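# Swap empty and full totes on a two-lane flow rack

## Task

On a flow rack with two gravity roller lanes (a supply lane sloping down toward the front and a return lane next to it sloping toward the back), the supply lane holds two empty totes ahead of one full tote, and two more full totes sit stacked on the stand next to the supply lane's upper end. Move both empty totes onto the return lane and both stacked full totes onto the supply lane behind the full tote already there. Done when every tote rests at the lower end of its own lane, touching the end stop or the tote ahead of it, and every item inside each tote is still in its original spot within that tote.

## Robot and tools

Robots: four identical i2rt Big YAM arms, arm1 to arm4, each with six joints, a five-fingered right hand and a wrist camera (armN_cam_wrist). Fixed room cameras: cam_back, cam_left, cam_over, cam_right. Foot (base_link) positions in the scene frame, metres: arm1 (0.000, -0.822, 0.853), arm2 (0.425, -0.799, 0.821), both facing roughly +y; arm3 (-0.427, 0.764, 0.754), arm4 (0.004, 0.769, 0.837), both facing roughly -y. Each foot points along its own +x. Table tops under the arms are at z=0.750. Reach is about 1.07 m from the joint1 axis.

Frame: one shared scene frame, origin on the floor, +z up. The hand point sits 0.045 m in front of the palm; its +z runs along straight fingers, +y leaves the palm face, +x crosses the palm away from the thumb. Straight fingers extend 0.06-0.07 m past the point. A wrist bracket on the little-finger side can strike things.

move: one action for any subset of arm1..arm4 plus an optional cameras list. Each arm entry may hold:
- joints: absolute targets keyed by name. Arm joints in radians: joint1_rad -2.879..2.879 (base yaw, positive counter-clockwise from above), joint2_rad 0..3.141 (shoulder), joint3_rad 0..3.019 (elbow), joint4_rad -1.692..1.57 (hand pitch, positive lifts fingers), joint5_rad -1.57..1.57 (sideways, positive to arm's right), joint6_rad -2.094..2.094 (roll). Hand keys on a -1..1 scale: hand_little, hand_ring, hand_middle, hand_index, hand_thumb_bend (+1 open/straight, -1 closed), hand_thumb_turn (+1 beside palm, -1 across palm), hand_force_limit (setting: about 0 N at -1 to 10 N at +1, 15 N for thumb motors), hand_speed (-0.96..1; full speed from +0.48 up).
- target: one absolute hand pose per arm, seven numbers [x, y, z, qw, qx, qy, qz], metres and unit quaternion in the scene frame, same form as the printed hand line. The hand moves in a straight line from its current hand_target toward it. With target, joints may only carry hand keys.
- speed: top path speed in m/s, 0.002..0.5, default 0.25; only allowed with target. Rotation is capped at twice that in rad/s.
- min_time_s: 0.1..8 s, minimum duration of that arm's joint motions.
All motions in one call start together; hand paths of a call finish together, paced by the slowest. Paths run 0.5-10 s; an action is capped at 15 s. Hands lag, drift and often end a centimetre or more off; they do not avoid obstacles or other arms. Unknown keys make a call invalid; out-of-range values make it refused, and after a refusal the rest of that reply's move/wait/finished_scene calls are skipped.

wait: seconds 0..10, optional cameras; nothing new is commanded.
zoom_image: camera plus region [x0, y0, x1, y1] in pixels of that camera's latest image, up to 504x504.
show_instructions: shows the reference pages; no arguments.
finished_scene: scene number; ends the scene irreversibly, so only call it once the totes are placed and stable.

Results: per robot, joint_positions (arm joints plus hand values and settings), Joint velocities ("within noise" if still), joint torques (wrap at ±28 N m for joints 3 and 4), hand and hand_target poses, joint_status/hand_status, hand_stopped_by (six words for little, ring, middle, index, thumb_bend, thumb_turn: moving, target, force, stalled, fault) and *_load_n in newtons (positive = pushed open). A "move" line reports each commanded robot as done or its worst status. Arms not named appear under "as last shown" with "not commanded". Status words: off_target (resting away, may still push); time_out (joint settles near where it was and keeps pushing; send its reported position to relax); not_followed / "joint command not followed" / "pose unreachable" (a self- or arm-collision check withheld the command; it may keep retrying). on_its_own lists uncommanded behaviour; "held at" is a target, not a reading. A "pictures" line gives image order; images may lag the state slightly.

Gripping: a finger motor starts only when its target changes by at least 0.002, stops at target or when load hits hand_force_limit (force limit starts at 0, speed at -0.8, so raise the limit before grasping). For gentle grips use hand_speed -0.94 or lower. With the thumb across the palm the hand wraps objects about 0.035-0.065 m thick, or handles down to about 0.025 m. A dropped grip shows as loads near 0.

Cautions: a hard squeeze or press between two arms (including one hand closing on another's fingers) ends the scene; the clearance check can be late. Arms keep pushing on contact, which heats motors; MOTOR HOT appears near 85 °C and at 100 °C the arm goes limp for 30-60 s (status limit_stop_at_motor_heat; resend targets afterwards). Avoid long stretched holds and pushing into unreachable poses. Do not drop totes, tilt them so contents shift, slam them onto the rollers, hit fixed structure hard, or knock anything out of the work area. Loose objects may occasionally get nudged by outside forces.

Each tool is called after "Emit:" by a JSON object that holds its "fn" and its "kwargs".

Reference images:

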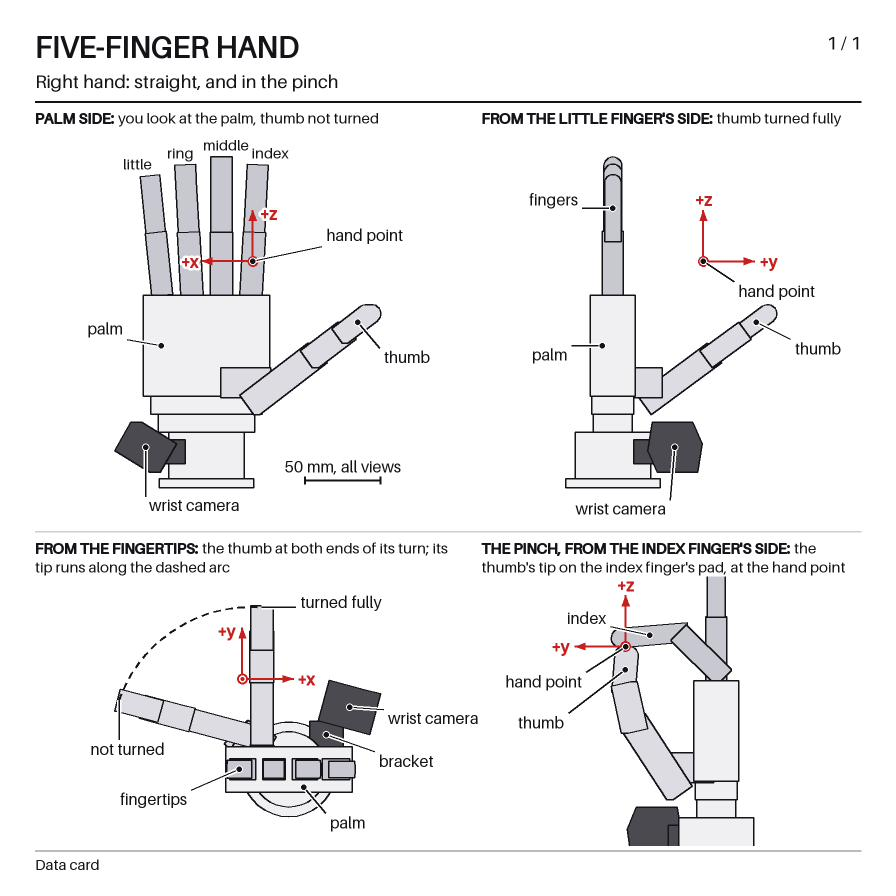

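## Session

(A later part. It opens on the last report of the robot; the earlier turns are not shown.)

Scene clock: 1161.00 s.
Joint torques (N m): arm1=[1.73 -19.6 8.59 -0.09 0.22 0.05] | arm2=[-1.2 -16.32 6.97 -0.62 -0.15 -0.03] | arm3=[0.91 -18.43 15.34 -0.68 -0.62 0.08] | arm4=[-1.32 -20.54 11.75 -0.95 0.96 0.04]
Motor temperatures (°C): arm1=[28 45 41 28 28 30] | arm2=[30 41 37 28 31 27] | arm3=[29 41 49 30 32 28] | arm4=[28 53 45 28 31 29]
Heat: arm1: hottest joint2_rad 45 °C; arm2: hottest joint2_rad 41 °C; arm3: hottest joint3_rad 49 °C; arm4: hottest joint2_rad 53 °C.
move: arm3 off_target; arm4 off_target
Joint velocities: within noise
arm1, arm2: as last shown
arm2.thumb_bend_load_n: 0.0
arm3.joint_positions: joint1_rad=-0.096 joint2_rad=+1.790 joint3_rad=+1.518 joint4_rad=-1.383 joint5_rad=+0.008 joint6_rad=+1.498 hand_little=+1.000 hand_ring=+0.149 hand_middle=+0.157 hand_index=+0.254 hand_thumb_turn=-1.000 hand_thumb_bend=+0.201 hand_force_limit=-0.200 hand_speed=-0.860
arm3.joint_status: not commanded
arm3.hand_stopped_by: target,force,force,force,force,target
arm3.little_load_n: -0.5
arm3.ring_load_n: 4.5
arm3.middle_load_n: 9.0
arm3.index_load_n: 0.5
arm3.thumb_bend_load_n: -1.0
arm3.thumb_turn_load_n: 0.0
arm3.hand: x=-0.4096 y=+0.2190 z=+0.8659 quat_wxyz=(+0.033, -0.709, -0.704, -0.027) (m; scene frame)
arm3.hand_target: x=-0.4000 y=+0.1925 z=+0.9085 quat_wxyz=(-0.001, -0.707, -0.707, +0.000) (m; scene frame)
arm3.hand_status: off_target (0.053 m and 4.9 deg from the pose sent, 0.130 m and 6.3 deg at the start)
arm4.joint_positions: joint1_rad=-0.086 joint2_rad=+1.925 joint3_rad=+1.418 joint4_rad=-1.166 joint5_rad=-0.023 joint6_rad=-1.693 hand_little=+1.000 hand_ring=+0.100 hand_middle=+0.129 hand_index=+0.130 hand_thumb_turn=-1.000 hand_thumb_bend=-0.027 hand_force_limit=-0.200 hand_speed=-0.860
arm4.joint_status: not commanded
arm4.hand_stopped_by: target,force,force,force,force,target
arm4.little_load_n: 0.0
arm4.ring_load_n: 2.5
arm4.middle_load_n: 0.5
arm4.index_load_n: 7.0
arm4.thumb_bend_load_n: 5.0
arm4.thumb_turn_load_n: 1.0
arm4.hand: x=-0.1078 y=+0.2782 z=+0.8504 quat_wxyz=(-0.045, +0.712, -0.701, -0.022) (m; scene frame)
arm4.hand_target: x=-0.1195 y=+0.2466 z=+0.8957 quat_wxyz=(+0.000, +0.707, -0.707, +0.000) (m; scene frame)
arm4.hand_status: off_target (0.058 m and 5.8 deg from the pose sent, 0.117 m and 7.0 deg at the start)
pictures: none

Emit:
{"fn": "move", "kwargs": {"arm3": {"target": [-0.275, 0.154, 0.900, 0, 0.7071, 0.7071, 0], "speed": 0.1}, "arm4": {"target": [0.005, 0.206, 0.889, 0, 0.7071, -0.7071, 0], "speed": 0.1}}}

Emit:
{"fn": "move", "kwargs": {"arm3": {"target": [-0.138, 0.120, 0.888, 0, 0.7071, 0.7071, 0], "speed": 0.1}, "arm4": {"target": [0.142, 0.171, 0.876, 0, 0.7071, -0.7071, 0], "speed": 0.1}, "cameras": ["arm3_cam_wrist", "arm4_cam_wrist", "cam_over"]}}

Scene clock: 1171.50 s.
Joint torques (N m): arm1=[1.73 -19.66 8.61 -0.08 0.22 0.05] | arm2=[-1.26 -16.5 6.94 -0.58 -0.15 -0.03] | arm3=[1.67 -21.66 15.32 -0.36 -0.62 0.09] | arm4=[-1.73 -21.89 12.07 -1.2 1.1 -0.03]
Motor temperatures (°C): arm1=[28 45 41 28 28 30] | arm2=[30 41 37 28 31 27] | arm3=[29 40 54 30 32 28] | arm4=[28 53 47 28 31 29]
Heat: arm1: hottest joint2_rad 45 °C; arm2: hottest joint2_rad 41 °C; arm3: hottest joint3_rad 54 °C; arm4: hottest joint2_rad 53 °C.
move: arm3 off_target; arm4 off_target
Joint velocities: within noise
arm1, arm2: as last shown
arm3.joint_positions: joint1_rad=+0.122 joint2_rad=+1.899 joint3_rad=+1.657 joint4_rad=-1.414 joint5_rad=+0.008 joint6_rad=+1.717 hand_little=+1.000 hand_ring=+0.148 hand_middle=+0.157 hand_index=+0.254 hand_thumb_turn=-1.000 hand_thumb_bend=+0.201 hand_force_limit=-0.200 hand_speed=-0.860
arm3.joint_status: not commanded
arm3.hand_stopped_by: target,force,force,force,force,target
arm3.little_load_n: 0.0
arm3.ring_load_n: 4.0
arm3.middle_load_n: 10.0
arm3.index_load_n: 0.0
arm3.thumb_bend_load_n: -0.5
arm3.thumb_turn_load_n: -0.5
arm3.hand: x=-0.2924 y=+0.1817 z=+0.8571 quat_wxyz=(+0.039, -0.710, -0.703, -0.020) (m; scene frame)
arm3.hand_target: x=-0.2757 y=+0.1576 z=+0.9008 quat_wxyz=(-0.001, -0.707, -0.707, +0.000) (m; scene frame)
arm3.hand_status: off_target (0.054 m and 5.1 deg from the pose sent, 0.153 m and 4.9 deg at the start)
arm4.joint_positions: joint1_rad=+0.132 joint2_rad=+2.016 joint3_rad=+1.546 joint4_rad=-1.196 joint5_rad=-0.027 joint6_rad=-1.472 hand_little=+1.000 hand_ring=+0.100 hand_middle=+0.129 hand_index=+0.130 hand_thumb_turn=-1.000 hand_thumb_bend=-0.026 hand_force_limit=-0.200 hand_speed=-0.860
arm4.joint_status: not commanded
arm4.hand_stopped_by: target,force,force,force,force,target
arm4.little_load_n: 0.0
arm4.ring_load_n: 1.5
arm4.middle_load_n: 4.5
arm4.index_load_n: 5.5
arm4.thumb_bend_load_n: 8.0
arm4.thumb_turn_load_n: 2.0
arm4.hand: x=+0.0107 y=+0.2421 z=+0.8449 quat_wxyz=(-0.038, +0.710, -0.702, -0.027) (m; scene frame)
arm4.hand_target: x=+0.0049 y=+0.2096 z=+0.8897 quat_wxyz=(+0.001, +0.707, -0.707, +0.001) (m; scene frame)
arm4.hand_status: off_target (0.057 m and 5.4 deg from the pose sent, 0.139 m and 5.8 deg at the start)
pictures: none

Scene clock: 1173.77 s.
Joint torques (N m): arm1=[1.67 -19.66 8.61 -0.1 0.22 0.05] | arm2=[-1.14 -16.38 6.98 -0.58 -0.15 -0.03] | arm3=[1.96 -23.59 15.68 -0.17 -0.64 0.13] | arm4=[-1.61 -24.94 12.29 -1.5 1.13 -0.06]
Motor temperatures (°C): arm1=[28 45 41 28 28 30] | arm2=[30 41 37 28 31 27] | arm3=[29 40 55 30 32 28] | arm4=[28 53 47 28 31 29]
Heat: arm1: hottest joint2_rad 45 °C; arm2: hottest joint2_rad 41 °C; arm3: hottest joint3_rad 55 °C; arm4: hottest joint2_rad 53 °C.
move: arm3 off_target; arm4 off_target
Joint velocities: within noise
arm1, arm2: as last shown
arm3.joint_positions: joint1_rad=+0.321 joint2_rad=+2.100 joint3_rad=+1.940 joint4_rad=-1.500 joint5_rad=+0.008 joint6_rad=+1.918 hand_little=+1.000 hand_ring=+0.148 hand_middle=+0.157 hand_index=+0.254 hand_thumb_turn=-1.000 hand_thumb_bend=+0.202 hand_force_limit=-0.200 hand_speed=-0.860
arm3.joint_status: not commanded
arm3.hand_stopped_by: target,force,force,force,force,target
arm3.little_load_n: -0.5
arm3.ring_load_n: 3.5
arm3.middle_load_n: 9.5
arm3.index_load_n: 0.5
arm3.thumb_bend_load_n: 0.5
arm3.thumb_turn_load_n: -1.0
arm3.hand: x=-0.1619 y=+0.1428 z=+0.8416 quat_wxyz=(+0.045, -0.710, -0.703, -0.013) (m; scene frame)
arm3.hand_target: x=-0.1395 y=+0.1240 z=+0.8889 quat_wxyz=(-0.001, -0.707, -0.707, +0.000) (m; scene frame)
arm3.hand_status: off_target (0.057 m and 5.4 deg from the pose sent, 0.169 m and 5.1 deg at the start)
arm4.joint_positions: joint1_rad=+0.334 joint2_rad=+2.196 joint3_rad=+1.801 joint4_rad=-1.268 joint5_rad=-0.028 joint6_rad=-1.268 hand_little=+1.000 hand_ring=+0.100 hand_middle=+0.129 hand_index=+0.130 hand_thumb_turn=-1.000 hand_thumb_bend=-0.025 hand_force_limit=-0.200 hand_speed=-0.860
arm4.joint_status: not commanded
arm4.hand_stopped_by: target,force,force,force,force,target
arm4.little_load_n: -0.5
arm4.ring_load_n: 0.5
arm4.middle_load_n: 8.5
arm4.index_load_n: 4.5
arm4.thumb_bend_load_n: 9.5
arm4.thumb_turn_load_n: 2.0
arm4.hand: x=+0.1421 y=+0.2048 z=+0.8268 quat_wxyz=(-0.031, +0.710, -0.703, -0.033) (m; scene frame)
arm4.hand_target: x=+0.1410 y=+0.1747 z=+0.8764 quat_wxyz=(+0.000, +0.707, -0.707, +0.001) (m; scene frame)
arm4.hand_status: off_target (0.060 m and 5.2 deg from the pose sent, 0.153 m and 5.4 deg at the start)
pictures: arm3_cam_wrist, arm4_cam_wrist, cam_over
Images, in order (width x height): arm3_cam_wrist 896x504, arm4_cam_wrist 896x504, cam_over 896x504.

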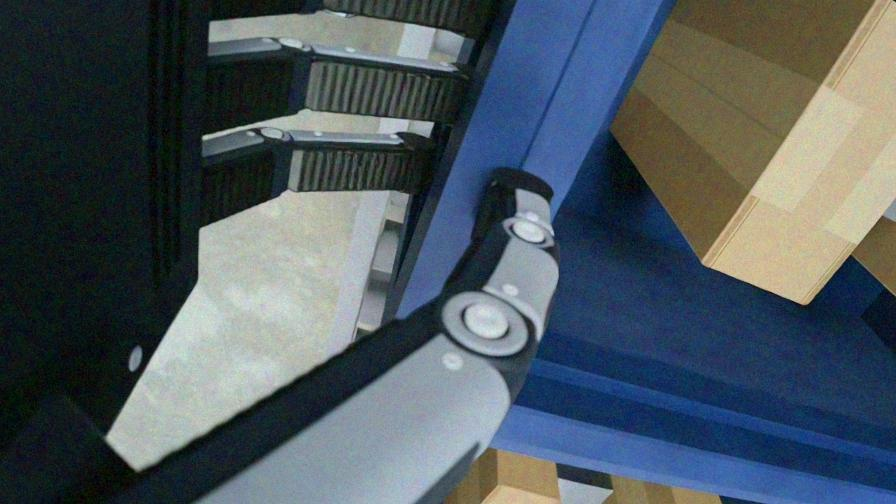

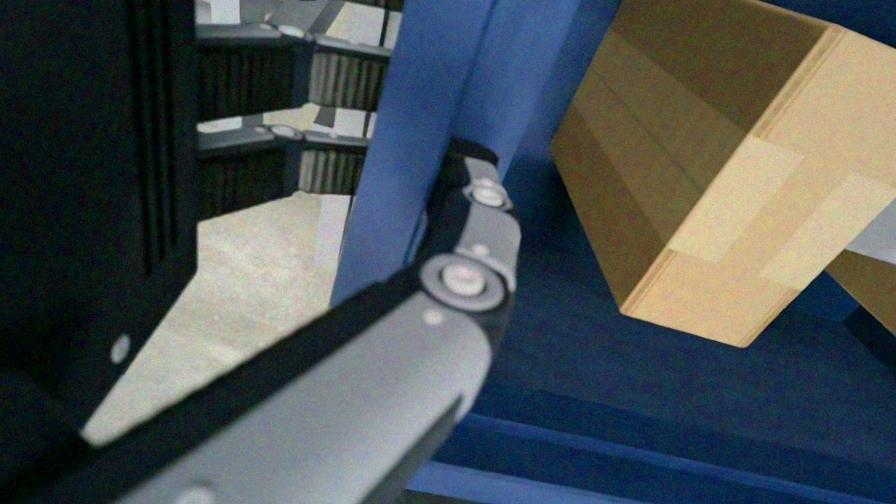

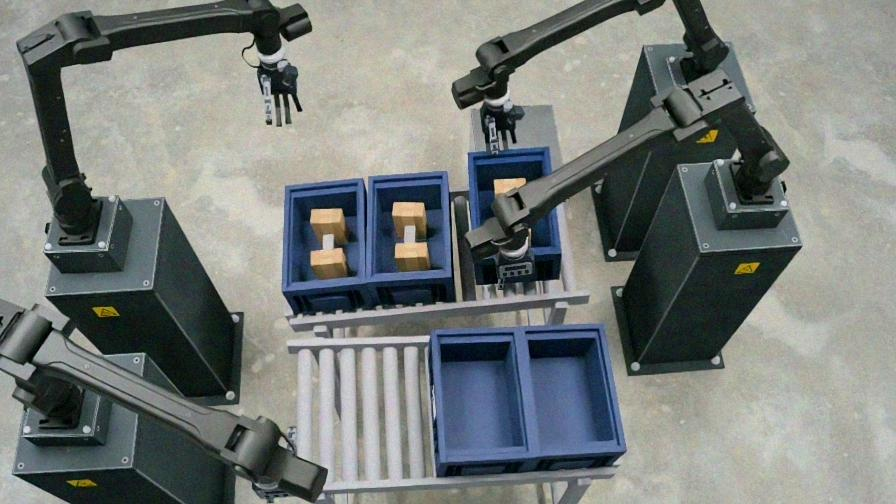

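Emit:
{"fn": "move", "kwargs": {"arm3": {"target": [-0.134, 0.093, 0.855, 0, 0.7071, 0.7071, 0], "speed": 0.08}, "arm4": {"target": [0.144, 0.141, 0.843, 0, 0.7071, -0.7071, 0], "speed": 0.08}}}

Emit:
{"fn": "move", "kwargs": {"arm3": {"target": [-0.132, 0.078, 0.833, 0, 0.7071, 0.7071, 0], "speed": 0.07}, "arm4": {"target": [0.145, 0.125, 0.821, 0, 0.7071, -0.7071, 0], "speed": 0.07}, "cameras": ["arm3_cam_wrist", "arm4_cam_wrist", "cam_over"]}}

Emit:
{"fn": "zoom_image", "kwargs": {"camera": "cam_over", "region": [360, 140, 600, 330]}}

Scene clock: 1186.67 s.
Joint torques (N m): arm1=[1.85 -19.72 8.61 -0.06 0.21 0.04] | arm2=[-1.2 -16.5 6.97 -0.58 -0.14 -0.04] | arm3=[0.79 -26.11 15.64 0.42 -0.71 0] | arm4=[-2.55 -26.99 12.11 -1.32 1.08 -0.15]
Motor temperatures (°C): arm1=[28 45 41 28 28 30] | arm2=[30 41 37 28 31 27] | arm3=[29 42 59 30 32 28] | arm4=[28 55 49 28 32 29]
Heat: arm1: hottest joint2_rad 45 °C; arm2: hottest joint2_rad 41 °C; arm3: hottest joint3_rad 59 °C; arm4: hottest joint2_rad 55 °C.
move: arm3 off_target; arm4 off_target
Joint velocities: within noise
arm1, arm2: as last shown
arm1.middle_load_n: 0.5
arm3.joint_positions: joint1_rad=+0.321 joint2_rad=+2.201 joint3_rad=+2.015 joint4_rad=-1.492 joint5_rad=+0.009 joint6_rad=+1.918 hand_little=+1.000 hand_ring=+0.148 hand_middle=+0.157 hand_index=+0.254 hand_thumb_turn=-1.000 hand_thumb_bend=+0.202 hand_force_limit=-0.200 hand_speed=-0.860
arm3.joint_status: not commanded
arm3.hand_stopped_by: target,force,force,force,force,target
arm3.little_load_n: 0.0
arm3.ring_load_n: 2.5
arm3.middle_load_n: 9.5
arm3.index_load_n: 0.0
arm3.thumb_bend_load_n: 1.5
arm3.thumb_turn_load_n: -0.5
arm3.hand: x=-0.1552 y=+0.1221 z=+0.8046 quat_wxyz=(+0.053, -0.710, -0.702, -0.016) (m; scene frame)
arm3.hand_target: x=-0.1357 y=+0.0975 z=+0.8563 quat_wxyz=(-0.001, -0.707, -0.707, +0.000) (m; scene frame)
arm3.hand_status: off_target (0.062 m and 6.4 deg from the pose sent, 0.059 m and 5.4 deg at the start)
arm4.joint_positions: joint1_rad=+0.334 joint2_rad=+2.315 joint3_rad=+1.909 joint4_rad=-1.268 joint5_rad=-0.026 joint6_rad=-1.266 hand_little=+1.000 hand_ring=+0.100 hand_middle=+0.129 hand_index=+0.130 hand_thumb_turn=-1.000 hand_thumb_bend=-0.025 hand_force_limit=-0.200 hand_speed=-0.860
arm4.joint_status: not commanded
arm4.hand_stopped_by: target,force,force,force,force,target
arm4.little_load_n: 0.0
arm4.ring_load_n: 0.0
arm4.middle_load_n: 8.5
arm4.index_load_n: 5.5
arm4.thumb_bend_load_n: 10.0
arm4.thumb_turn_load_n: 3.0
arm4.hand: x=+0.1495 y=+0.1807 z=+0.7892 quat_wxyz=(-0.033, +0.709, -0.704, -0.038) (m; scene frame)
arm4.hand_target: x=+0.1428 y=+0.1453 z=+0.8437 quat_wxyz=(+0.001, +0.707, -0.708, +0.000) (m; scene frame)
arm4.hand_status: off_target (0.067 m and 5.8 deg from the pose sent, 0.066 m and 5.2 deg at the start)
pictures: none

Scene clock: 1187.87 s.
Joint torques (N m): arm1=[1.73 -19.66 8.62 -0.09 0.21 0.06] | arm2=[-1.32 -16.67 6.95 -0.59 -0.15 -0.04] | arm3=[1.55 -25.58 15.35 0.53 -0.65 -0.04] | arm4=[-2.78 -26.75 12.01 -1.18 1.02 -0.2]
Motor temperatures (°C): arm1=[28 45 41 28 28 30] | arm2=[30 41 37 28 31 27] | arm3=[29 42 59 30 32 28] | arm4=[28 55 49 28 32 29]
Heat: arm1: hottest joint2_rad 45 °C; arm2: hottest joint2_rad 41 °C; arm3: hottest joint3_rad 59 °C; arm4: hottest joint2_rad 55 °C.
move: arm3 off_target; arm4 off_target
Joint velocities: within noise
arm1, arm2: as last shown
arm1.middle_load_n: 0.0
arm3.joint_positions: joint1_rad=+0.319 joint2_rad=+2.256 joint3_rad=+2.064 joint4_rad=-1.477 joint5_rad=+0.010 joint6_rad=+1.918 hand_little=+1.000 hand_ring=+0.148 hand_middle=+0.157 hand_index=+0.254 hand_thumb_turn=-1.000 hand_thumb_bend=+0.202 hand_force_limit=-0.200 hand_speed=-0.860
arm3.joint_status: not commanded
arm3.hand_stopped_by: target,force,force,force,force,target
arm3.little_load_n: 0.0
arm3.ring_load_n: 3.0
arm3.middle_load_n: 9.0
arm3.index_load_n: 0.0
arm3.thumb_bend_load_n: 2.5
arm3.thumb_turn_load_n: 0.0
arm3.hand: x=-0.1516 y=+0.1062 z=+0.7870 quat_wxyz=(+0.049, -0.711, -0.702, -0.014) (m; scene frame)
arm3.hand_target: x=-0.1335 y=+0.0819 z=+0.8342 quat_wxyz=(-0.001, -0.707, -0.707, +0.000) (m; scene frame)
arm3.hand_status: off_target (0.057 m and 5.9 deg from the pose sent, 0.057 m and 6.4 deg at the start)
arm4.joint_positions: joint1_rad=+0.333 joint2_rad=+2.376 joint3_rad=+1.977 joint4_rad=-1.268 joint5_rad=-0.024 joint6_rad=-1.266 hand_little=+1.000 hand_ring=+0.100 hand_middle=+0.129 hand_index=+0.130 hand_thumb_turn=-1.000 hand_thumb_bend=-0.025 hand_force_limit=-0.200 hand_speed=-0.860
arm4.joint_status: not commanded
arm4.hand_stopped_by: target,force,force,force,force,target
arm4.little_load_n: 0.0
arm4.ring_load_n: 0.0
arm4.middle_load_n: 9.5
arm4.index_load_n: 5.0
arm4.thumb_bend_load_n: 11.0
arm4.thumb_turn_load_n: 3.0
arm4.hand: x=+0.1533 y=+0.1647 z=+0.7724 quat_wxyz=(-0.031, +0.709, -0.704, -0.036) (m; scene frame)
arm4.hand_target: x=+0.1438 y=+0.1289 z=+0.8217 quat_wxyz=(+0.001, +0.707, -0.707, +0.000) (m; scene frame)
arm4.hand_status: off_target (0.063 m and 5.4 deg from the pose sent, 0.064 m and 5.8 deg at the start)
pictures: arm3_cam_wrist, arm4_cam_wrist, cam_over
Images, in order (width x height): arm3_cam_wrist 896x504, arm4_cam_wrist 896x504, cam_over 896x504.

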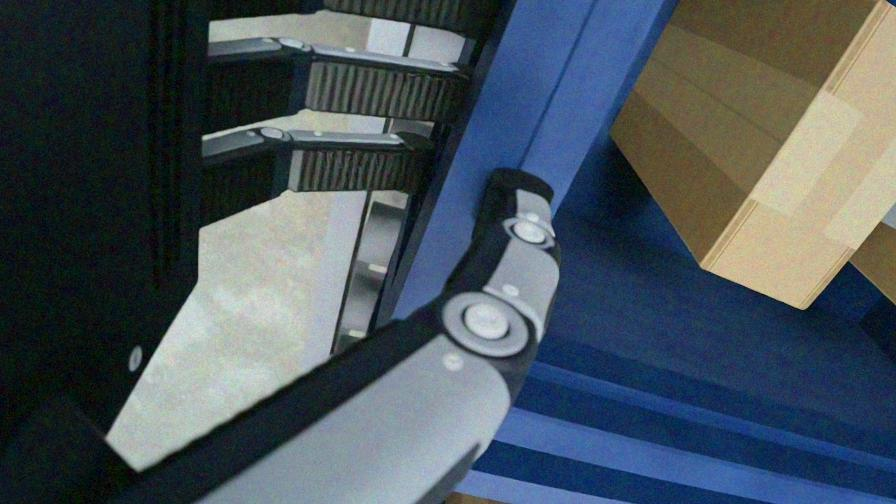

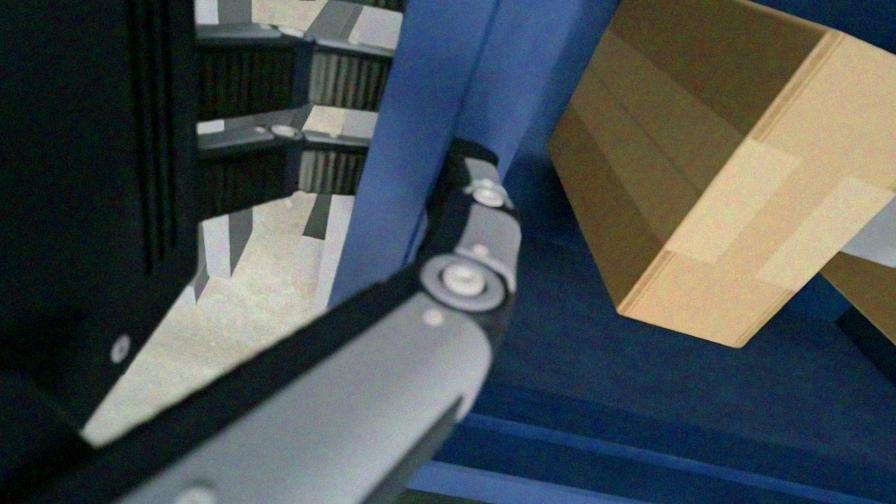

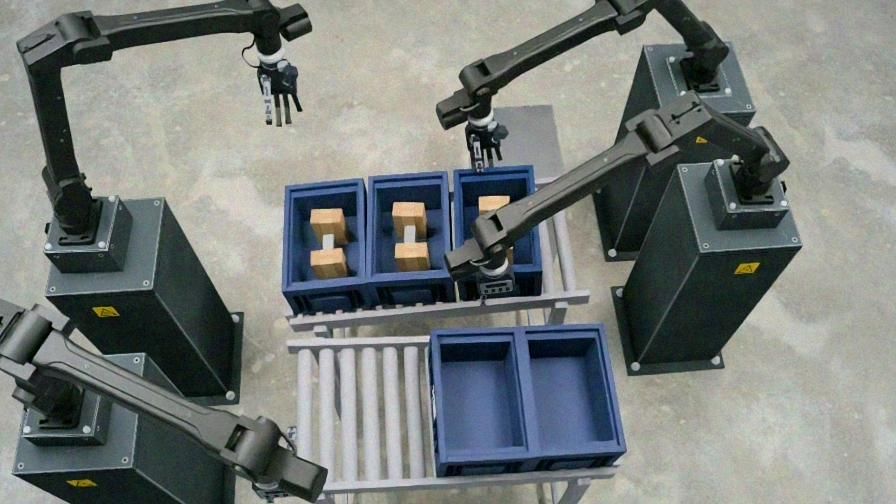

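Scaled by 2.100.

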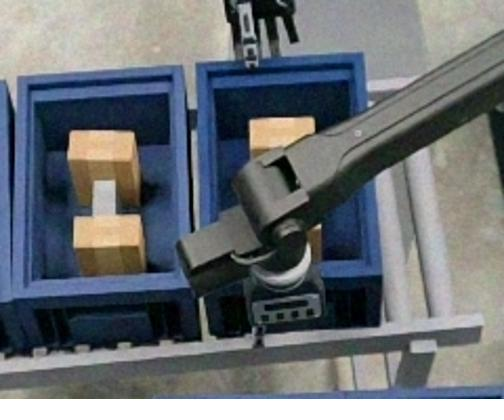

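Emit:
{"fn": "move", "kwargs": {"arm3": {"target": [-0.142, 0.081, 0.830, -0.004, 0.7071, 0.7071, 0.004], "speed": 0.06}, "arm4": {"target": [0.133, 0.127, 0.820, -0.004, 0.7071, -0.7071, -0.004], "speed": 0.06}}}

Emit:
{"fn": "move", "kwargs": {"arm3": {"target": [-0.142, 0.086, 0.812, -0.0085, 0.707, 0.707, 0.0085], "speed": 0.05}, "arm4": {"target": [0.134, 0.131, 0.802, -0.0085, 0.707, -0.707, -0.0085], "speed": 0.05}, "cameras": ["arm3_cam_wrist", "arm4_cam_wrist", "cam_over"]}}

Emit:
{"fn": "zoom_image", "kwargs": {"camera": "cam_over", "region": [360, 140, 600, 330]}}

Scene clock: 1200.93 s.
Joint torques (N m): arm1=[1.85 -19.72 8.61 -0.09 0.21 0.05] | arm2=[-1.32 -16.5 6.98 -0.55 -0.14 -0.05] | arm3=[0.85 -26.4 13.83 0.1 -0.79 -0.05] | arm4=[-2.49 -27.05 11.33 -1.47 0.9 -0.2]
Motor temperatures (°C): arm1=[28 45 41 28 28 30] | arm2=[30 41 37 28 31 27] | arm3=[29 42 59 30 32 28] | arm4=[28 54 53 28 32 29]
Heat: arm1: hottest joint2_rad 45 °C; arm2: hottest joint2_rad 41 °C; arm3: hottest joint3_rad 59 °C; arm4: hottest joint2_rad 54 °C.
move: arm3 off_target; arm4 off_target
Joint velocities: within noise
arm1.joint_positions: joint1_rad=+0.565 joint2_rad=+1.846 joint3_rad=+1.513 joint4_rad=-1.254 joint5_rad=-0.005 joint6_rad=-1.049 hand_little=+1.000 hand_ring=+0.300 hand_middle=+0.300 hand_index=+0.300 hand_thumb_turn=-1.000 hand_thumb_bend=+1.000 hand_force_limit=-0.400 hand_speed=-0.200
arm1.joint_status: not commanded
arm1.hand_stopped_by: target,target,target,target,target,target
arm1.little_load_n: 0.0
arm1.ring_load_n: 0.0
arm1.middle_load_n: 0.0
arm1.index_load_n: 0.5
arm1.thumb_bend_load_n: 0.0
arm1.thumb_turn_load_n: 0.0
arm1.hand: x=-0.2153 y=-0.3801 z=+0.9362 quat_wxyz=(+0.009, +0.705, +0.709, -0.002) (m; scene frame)
arm1.hand_target: x=-0.2200 y=-0.3801 z=+0.9400 quat_wxyz=(+0.000, +0.707, +0.707, +0.000) (m; scene frame)
arm1.hand_status: not commanded
arm2: as last shown
arm3.joint_positions: joint1_rad=+0.304 joint2_rad=+2.256 joint3_rad=+2.064 joint4_rad=-1.477 joint5_rad=+0.010 joint6_rad=+1.911 hand_little=+1.000 hand_ring=+0.148 hand_middle=+0.157 hand_index=+0.254 hand_thumb_turn=-1.000 hand_thumb_bend=+0.202 hand_force_limit=-0.200 hand_speed=-0.860
arm3.joint_status: not commanded
arm3.hand_stopped_by: target,force,force,force,force,target
arm3.little_load_n: 0.0
arm3.ring_load_n: 3.5
arm3.middle_load_n: 9.0
arm3.index_load_n: 0.0
arm3.thumb_bend_load_n: 3.0
arm3.thumb_turn_load_n: -1.0
arm3.hand: x=-0.1615 y=+0.1025 z=+0.7871 quat_wxyz=(+0.049, -0.714, -0.699, -0.015) (m; scene frame)
arm3.hand_target: x=-0.1432 y=+0.0839 z=+0.8308 quat_wxyz=(+0.004, -0.707, -0.707, -0.004) (m; scene frame)
arm3.hand_status: off_target (0.052 m and 5.4 deg from the pose sent, 0.051 m and 5.4 deg at the start)
arm4.joint_positions: joint1_rad=+0.317 joint2_rad=+2.376 joint3_rad=+1.977 joint4_rad=-1.268 joint5_rad=-0.025 joint6_rad=-1.281 hand_little=+1.000 hand_ring=+0.100 hand_middle=+0.129 hand_index=+0.130 hand_thumb_turn=-1.000 hand_thumb_bend=-0.025 hand_force_limit=-0.200 hand_speed=-0.860
arm4.joint_status: not commanded
arm4.hand_stopped_by: target,force,force,force,force,target
arm4.little_load_n: 0.0
arm4.ring_load_n: 0.0
arm4.middle_load_n: 8.5
arm4.index_load_n: 5.5
arm4.thumb_bend_load_n: 10.0
arm4.thumb_turn_load_n: 3.0
arm4.hand: x=+0.1435 y=+0.1616 z=+0.7723 quat_wxyz=(-0.031, +0.708, -0.704, -0.035) (m; scene frame)
arm4.hand_target: x=+0.1321 y=+0.1303 z=+0.8202 quat_wxyz=(-0.003, +0.707, -0.707, -0.004) (m; scene frame)
arm4.hand_status: off_target (0.060 m and 4.8 deg from the pose sent, 0.064 m and 4.8 deg at the start)
pictures: none

Scene clock: 1201.90 s.
Joint torques (N m): arm1=[1.85 -19.78 8.61 -0.09 0.22 0.04] | arm2=[-1.2 -16.56 6.99 -0.54 -0.14 -0.03] | arm3=[1.32 -25.99 11.55 0.73 -0.96 -0.03] | arm4=[-2.78 -25.88 10.56 -0.64 0.86 -0.18]
Motor temperatures (°C): arm1=[28 45 41 28 28 30] | arm2=[30 41 37 28 31 27] | arm3=[29 42 58 30 32 28] | arm4=[28 54 53 28 32 29]
Heat: arm1: hottest joint2_rad 45 °C; arm2: hottest joint2_rad 41 °C; arm3: hottest joint3_rad 58 °C; arm4: hottest joint2_rad 54 °C.
move: arm3 off_target; arm4 off_target
Joint velocities: within noise
arm1: as last shown
arm1.ring_load_n: 0.5
arm1.index_load_n: 0.0
arm2.joint_positions: joint1_rad=-0.424 joint2_rad=+1.801 joint3_rad=+1.635 joint4_rad=-1.385 joint5_rad=-0.002 joint6_rad=+1.096 hand_little=+1.000 hand_ring=+0.300 hand_middle=+0.300 hand_index=+0.300 hand_thumb_turn=-1.000 hand_thumb_bend=+1.000 hand_force_limit=-0.300 hand_speed=+0.000
arm2.joint_status: not commanded
arm2.hand_stopped_by: target,target,target,target,target,target
arm2.little_load_n: 0.0
arm2.ring_load_n: 0.0
arm2.middle_load_n: 0.5
arm2.index_load_n: 0.0
arm2.thumb_bend_load_n: 0.0
arm2.thumb_turn_load_n: 0.0
arm2.hand: x=+0.6169 y=-0.2726 z=+0.9738 quat_wxyz=(-0.011, +0.708, -0.706, -0.002) (m; scene frame)
arm2.hand_target: x=+0.6199 y=-0.2799 z=+0.9700 quat_wxyz=(+0.000, +0.707, -0.707, +0.000) (m; scene frame)
arm2.hand_status: not commanded
arm3.joint_positions: joint1_rad=+0.304 joint2_rad=+2.256 joint3_rad=+2.064 joint4_rad=-1.461 joint5_rad=+0.010 joint6_rad=+1.909 hand_little=+1.000 hand_ring=+0.148 hand_middle=+0.157 hand_index=+0.254 hand_thumb_turn=-1.000 hand_thumb_bend=+0.202 hand_force_limit=-0.200 hand_speed=-0.860
arm3.joint_status: not commanded
arm3.hand_stopped_by: target,force,force,force,force,target
arm3.little_load_n: 0.0
arm3.ring_load_n: 3.5
arm3.middle_load_n: 9.0
arm3.index_load_n: 0.0
arm3.thumb_bend_load_n: 4.0
arm3.thumb_turn_load_n: -0.5
arm3.hand: x=-0.1600 y=+0.0984 z=+0.7873 quat_wxyz=(+0.042, -0.713, -0.700, -0.011) (m; scene frame)
arm3.hand_target: x=-0.1424 y=+0.0873 z=+0.8125 quat_wxyz=(+0.008, -0.707, -0.707, -0.008) (m; scene frame)
arm3.hand_status: off_target (0.033 m and 4.0 deg from the pose sent, 0.036 m and 4.9 deg at the start)
arm4.joint_positions: joint1_rad=+0.317 joint2_rad=+2.379 joint3_rad=+1.977 joint4_rad=-1.265 joint5_rad=-0.028 joint6_rad=-1.285 hand_little=+1.000 hand_ring=+0.100 hand_middle=+0.129 hand_index=+0.130 hand_thumb_turn=-1.000 hand_thumb_bend=-0.025 hand_force_limit=-0.200 hand_speed=-0.860
arm4.joint_status: not commanded
arm4.hand_stopped_by: target,force,force,force,force,target
arm4.little_load_n: 0.0
arm4.ring_load_n: 0.0
arm4.middle_load_n: 6.0
arm4.index_load_n: 6.5
arm4.thumb_bend_load_n: 8.0
arm4.thumb_turn_load_n: 4.5
arm4.hand: x=+0.1441 y=+0.1611 z=+0.7700 quat_wxyz=(-0.033, +0.710, -0.703, -0.034) (m; scene frame)
arm4.hand_target: x=+0.1334 y=+0.1331 z=+0.8025 quat_wxyz=(-0.008, +0.707, -0.707, -0.008) (m; scene frame)
arm4.hand_status: off_target (0.045 m and 4.1 deg from the pose sent, 0.044 m and 4.0 deg at the start)
pictures: arm3_cam_wrist, arm4_cam_wrist, cam_over
Images, in order (width x height): arm3_cam_wrist 896x504, arm4_cam_wrist 896x504, cam_over 896x504.

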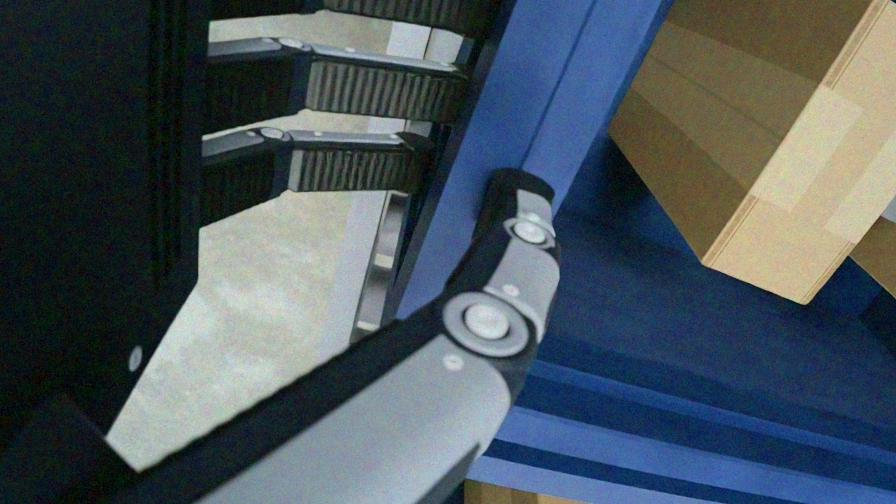

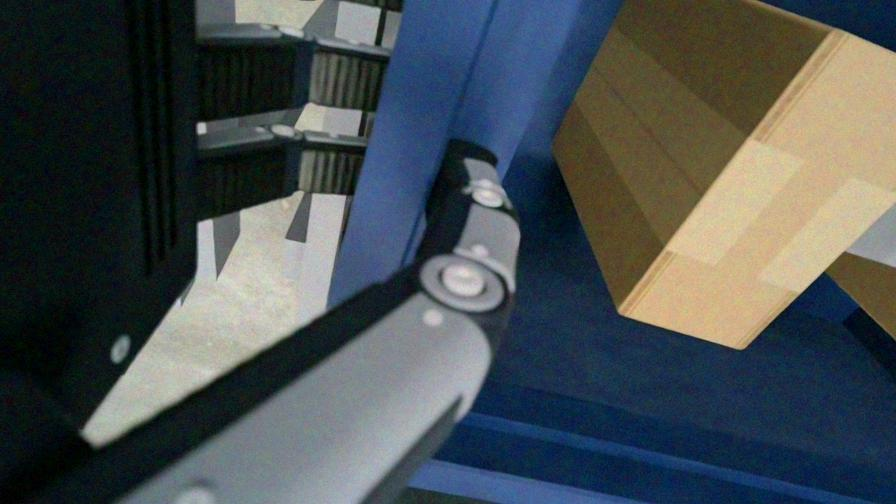

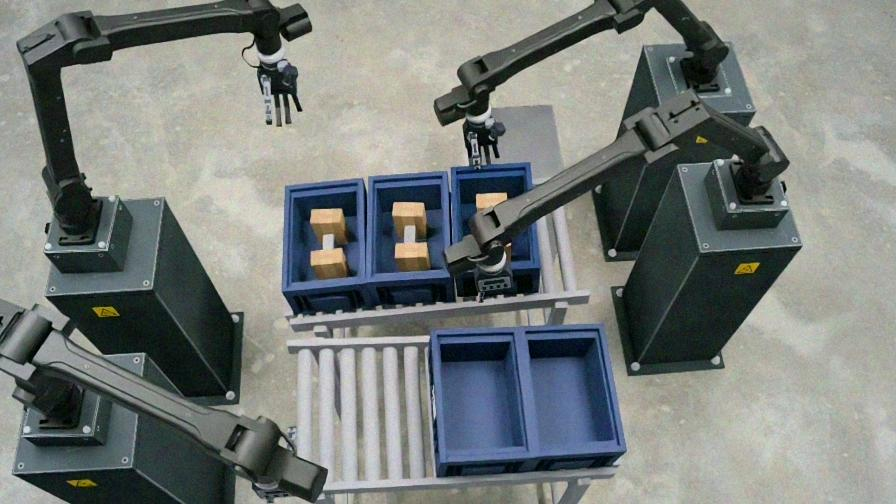

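Scaled by 2.100.

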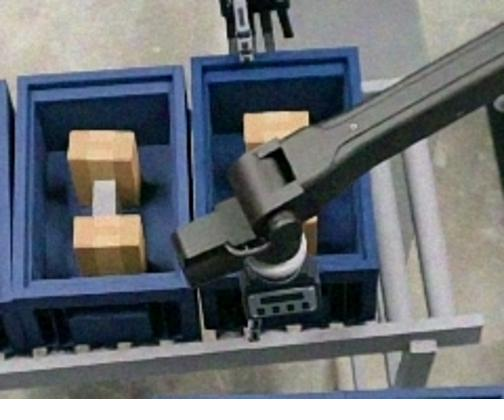

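Emit:
{"fn": "move", "kwargs": {"arm3": {"target": [-0.142, 0.092, 0.795, -0.012, 0.707, 0.707, 0.012], "speed": 0.05}, "arm4": {"target": [0.134, 0.128, 0.785, -0.012, 0.707, -0.707, -0.012], "speed": 0.05}}}

Emit:
{"fn": "move", "kwargs": {"arm3": {"target": [-0.142, 0.096, 0.782, -0.017, 0.7069, 0.7069, 0.017], "speed": 0.05}, "arm4": {"target": [0.134, 0.132, 0.772, -0.017, 0.7069, -0.7069, -0.017], "speed": 0.05}, "cameras": ["arm3_cam_wrist", "arm4_cam_wrist", "cam_over"]}}

Emit:
{"fn": "zoom_image", "kwargs": {"camera": "cam_over", "region": [360, 140, 600, 330]}}

Scene clock: 1216.07 s.
Joint torques (N m): arm1=[1.79 -19.72 8.59 -0.05 0.21 0.05] | arm2=[-1.49 -16.5 7.01 -0.58 -0.15 -0.03] | arm3=[1.85 -25.76 8.08 0.81 -1.05 0.06] | arm4=[-2.49 -23.36 10.96 -0.61 0.75 -0.18]
Motor temperatures (°C): arm1=[28 45 41 28 28 30] | arm2=[30 41 37 28 31 27] | arm3=[29 41 57 30 33 28] | arm4=[28 56 54 28 32 29]
Heat: arm1: hottest joint2_rad 45 °C; arm2: hottest joint2_rad 41 °C; arm3: hottest joint3_rad 57 °C; arm4: hottest joint2_rad 56 °C.
move: arm3 off_target; arm4 off_target
Joint velocities: within noise
arm1, arm2: as last shown
arm1.ring_load_n: 0.0
arm2.middle_load_n: 0.0
arm3.joint_positions: joint1_rad=+0.302 joint2_rad=+2.257 joint3_rad=+2.063 joint4_rad=-1.431 joint5_rad=+0.008 joint6_rad=+1.906 hand_little=+1.000 hand_ring=+0.148 hand_middle=+0.157 hand_index=+0.254 hand_thumb_turn=-1.000 hand_thumb_bend=+0.202 hand_force_limit=-0.200 hand_speed=-0.860
arm3.joint_status: not commanded
arm3.hand_stopped_by: target,force,force,force,force,target
arm3.little_load_n: 0.0
arm3.ring_load_n: 2.5
arm3.middle_load_n: 8.5
arm3.index_load_n: 0.0
arm3.thumb_bend_load_n: 4.5
arm3.thumb_turn_load_n: 1.5
arm3.hand: x=-0.1585 y=+0.0912 z=+0.7868 quat_wxyz=(+0.029, -0.713, -0.701, -0.006) (m; scene frame)
arm3.hand_target: x=-0.1422 y=+0.0922 z=+0.7952 quat_wxyz=(+0.012, -0.707, -0.707, -0.012) (m; scene frame)
arm3.hand_status: off_target (0.018 m and 2.3 deg from the pose sent, 0.021 m and 3.6 deg at the start)
arm4.joint_positions: joint1_rad=+0.317 joint2_rad=+2.388 joint3_rad=+1.993 joint4_rad=-1.259 joint5_rad=-0.028 joint6_rad=-1.287 hand_little=+1.000 hand_ring=+0.100 hand_middle=+0.129 hand_index=+0.130 hand_thumb_turn=-1.000 hand_thumb_bend=-0.025 hand_force_limit=-0.200 hand_speed=-0.860
arm4.joint_status: not commanded
arm4.hand_stopped_by: target,force,force,force,force,target
arm4.little_load_n: 0.0
arm4.ring_load_n: 0.0
arm4.middle_load_n: 4.5
arm4.index_load_n: 5.0
arm4.thumb_bend_load_n: 8.0
arm4.thumb_turn_load_n: 3.0
arm4.hand: x=+0.1458 y=+0.1552 z=+0.7684 quat_wxyz=(-0.030, +0.711, -0.702, -0.029) (m; scene frame)
arm4.hand_target: x=+0.1335 y=+0.1296 z=+0.7857 quat_wxyz=(-0.011, +0.707, -0.707, -0.012) (m; scene frame)
arm4.hand_status: off_target (0.034 m and 2.9 deg from the pose sent, 0.038 m and 3.5 deg at the start)
pictures: none

Scene clock: 1217.03 s.
Joint torques (N m): arm1=[1.79 -19.78 8.59 -0.05 0.22 0.04] | arm2=[-1.2 -16.44 6.97 -0.58 -0.15 -0.03] | arm3=[1.08 -24.59 6.98 0.99 -0.95 0.05] | arm4=[-2.61 -22.36 10.35 -0.2 0.63 -0.16]
Motor temperatures (°C): arm1=[28 45 41 28 28 30] | arm2=[30 41 37 28 31 27] | arm3=[29 41 56 30 33 28] | arm4=[28 56 54 28 32 29]
Heat: arm1: hottest joint2_rad 45 °C; arm2: hottest joint2_rad 41 °C; arm3: hottest joint3_rad 56 °C; arm4: hottest joint2_rad 56 °C.
move: arm3 off_target; arm4 off_target
Joint velocities: within noise
arm1, arm2: as last shown
arm1.ring_load_n: 0.5
arm3.joint_positions: joint1_rad=+0.300 joint2_rad=+2.257 joint3_rad=+2.056 joint4_rad=-1.425 joint5_rad=+0.000 joint6_rad=+1.905 hand_little=+1.000 hand_ring=+0.148 hand_middle=+0.157 hand_index=+0.254 hand_thumb_turn=-1.000 hand_thumb_bend=+0.203 hand_force_limit=-0.200 hand_speed=-0.860
arm3.joint_status: not commanded
arm3.hand_stopped_by: target,force,force,force,force,target
arm3.little_load_n: 0.0
arm3.ring_load_n: 2.0
arm3.middle_load_n: 6.5
arm3.index_load_n: 0.0
arm3.thumb_bend_load_n: 6.0
arm3.thumb_turn_load_n: 1.0
arm3.hand: x=-0.1588 y=+0.0916 z=+0.7846 quat_wxyz=(+0.028, -0.714, -0.700, -0.010) (m; scene frame)
arm3.hand_target: x=-0.1422 y=+0.0962 z=+0.7822 quat_wxyz=(+0.017, -0.707, -0.707, -0.017) (m; scene frame)
arm3.hand_status: off_target (0.018 m and 1.8 deg from the pose sent, 0.018 m and 2.1 deg at the start)
arm4.joint_positions: joint1_rad=+0.317 joint2_rad=+2.389 joint3_rad=+1.993 joint4_rad=-1.259 joint5_rad=-0.028 joint6_rad=-1.287 hand_little=+1.000 hand_ring=+0.100 hand_middle=+0.129 hand_index=+0.130 hand_thumb_turn=-1.000 hand_thumb_bend=-0.025 hand_force_limit=-0.200 hand_speed=-0.860
arm4.joint_status: not commanded
arm4.hand_stopped_by: target,force,force,force,force,target
arm4.little_load_n: 0.0
arm4.ring_load_n: 0.0
arm4.middle_load_n: 4.5
arm4.index_load_n: 5.0
arm4.thumb_bend_load_n: 8.0
arm4.thumb_turn_load_n: 3.5
arm4.hand: x=+0.1458 y=+0.1553 z=+0.7679 quat_wxyz=(-0.030, +0.711, -0.702, -0.029) (m; scene frame)
arm4.hand_target: x=+0.1336 y=+0.1332 z=+0.7726 quat_wxyz=(-0.017, +0.707, -0.707, -0.017) (m; scene frame)
arm4.hand_status: off_target (0.026 m and 2.2 deg from the pose sent, 0.026 m and 2.1 deg at the start)
pictures: arm3_cam_wrist, arm4_cam_wrist, cam_over
Images, in order (width x height): arm3_cam_wrist 896x504, arm4_cam_wrist 896x504, cam_over 896x504.

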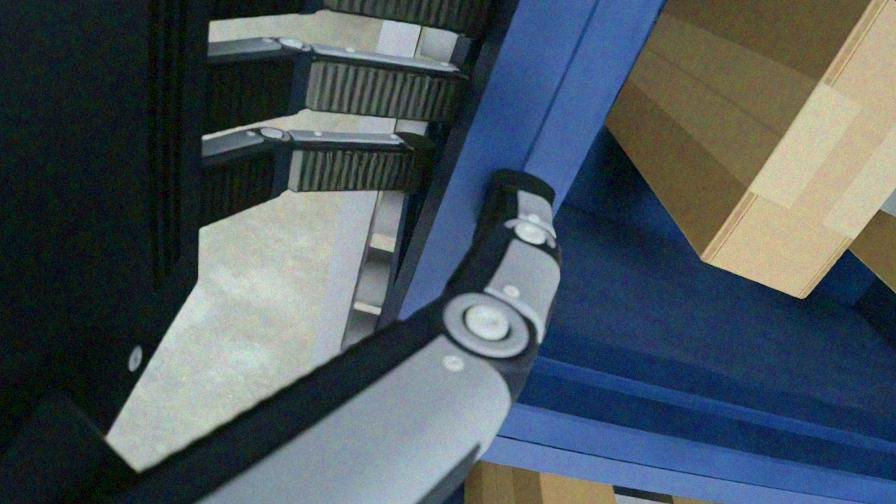

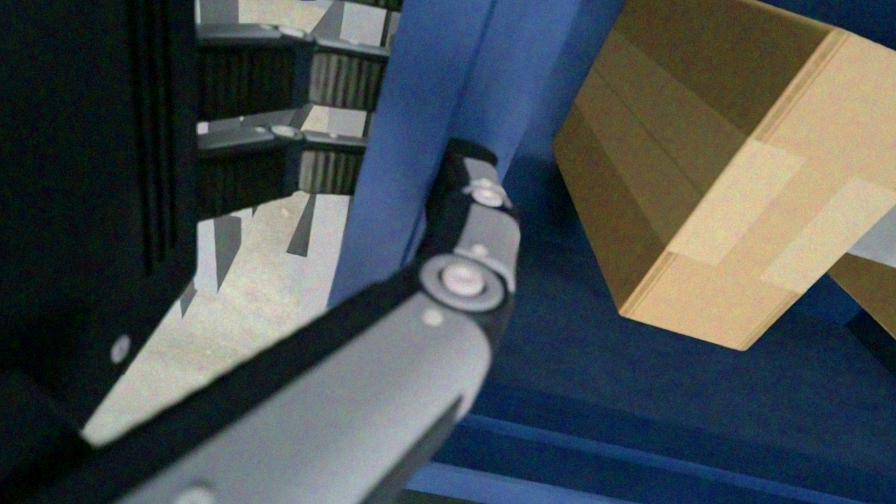

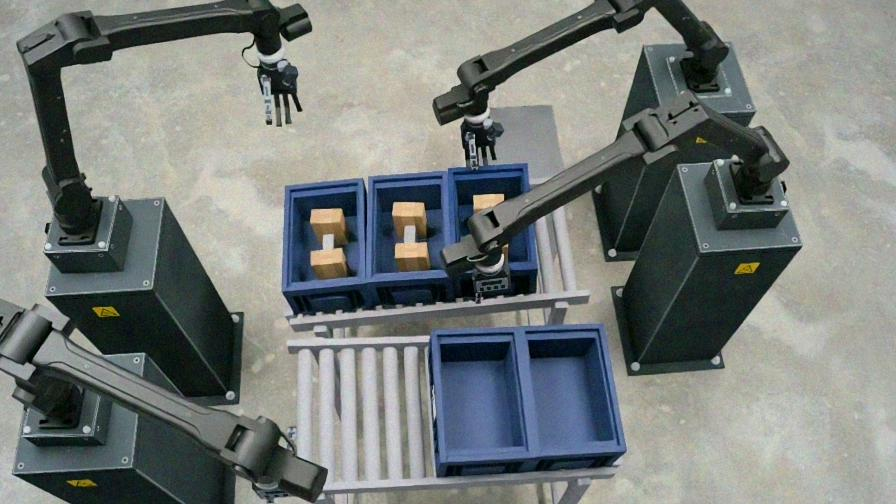

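Scaled by 2.100.

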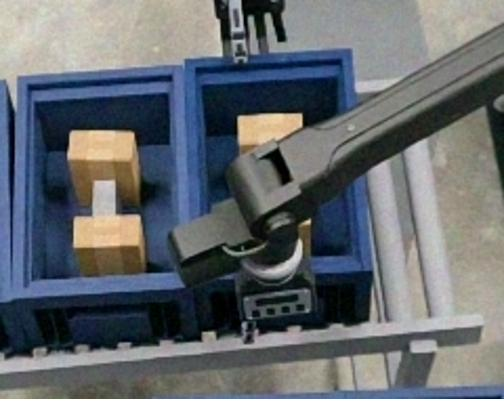

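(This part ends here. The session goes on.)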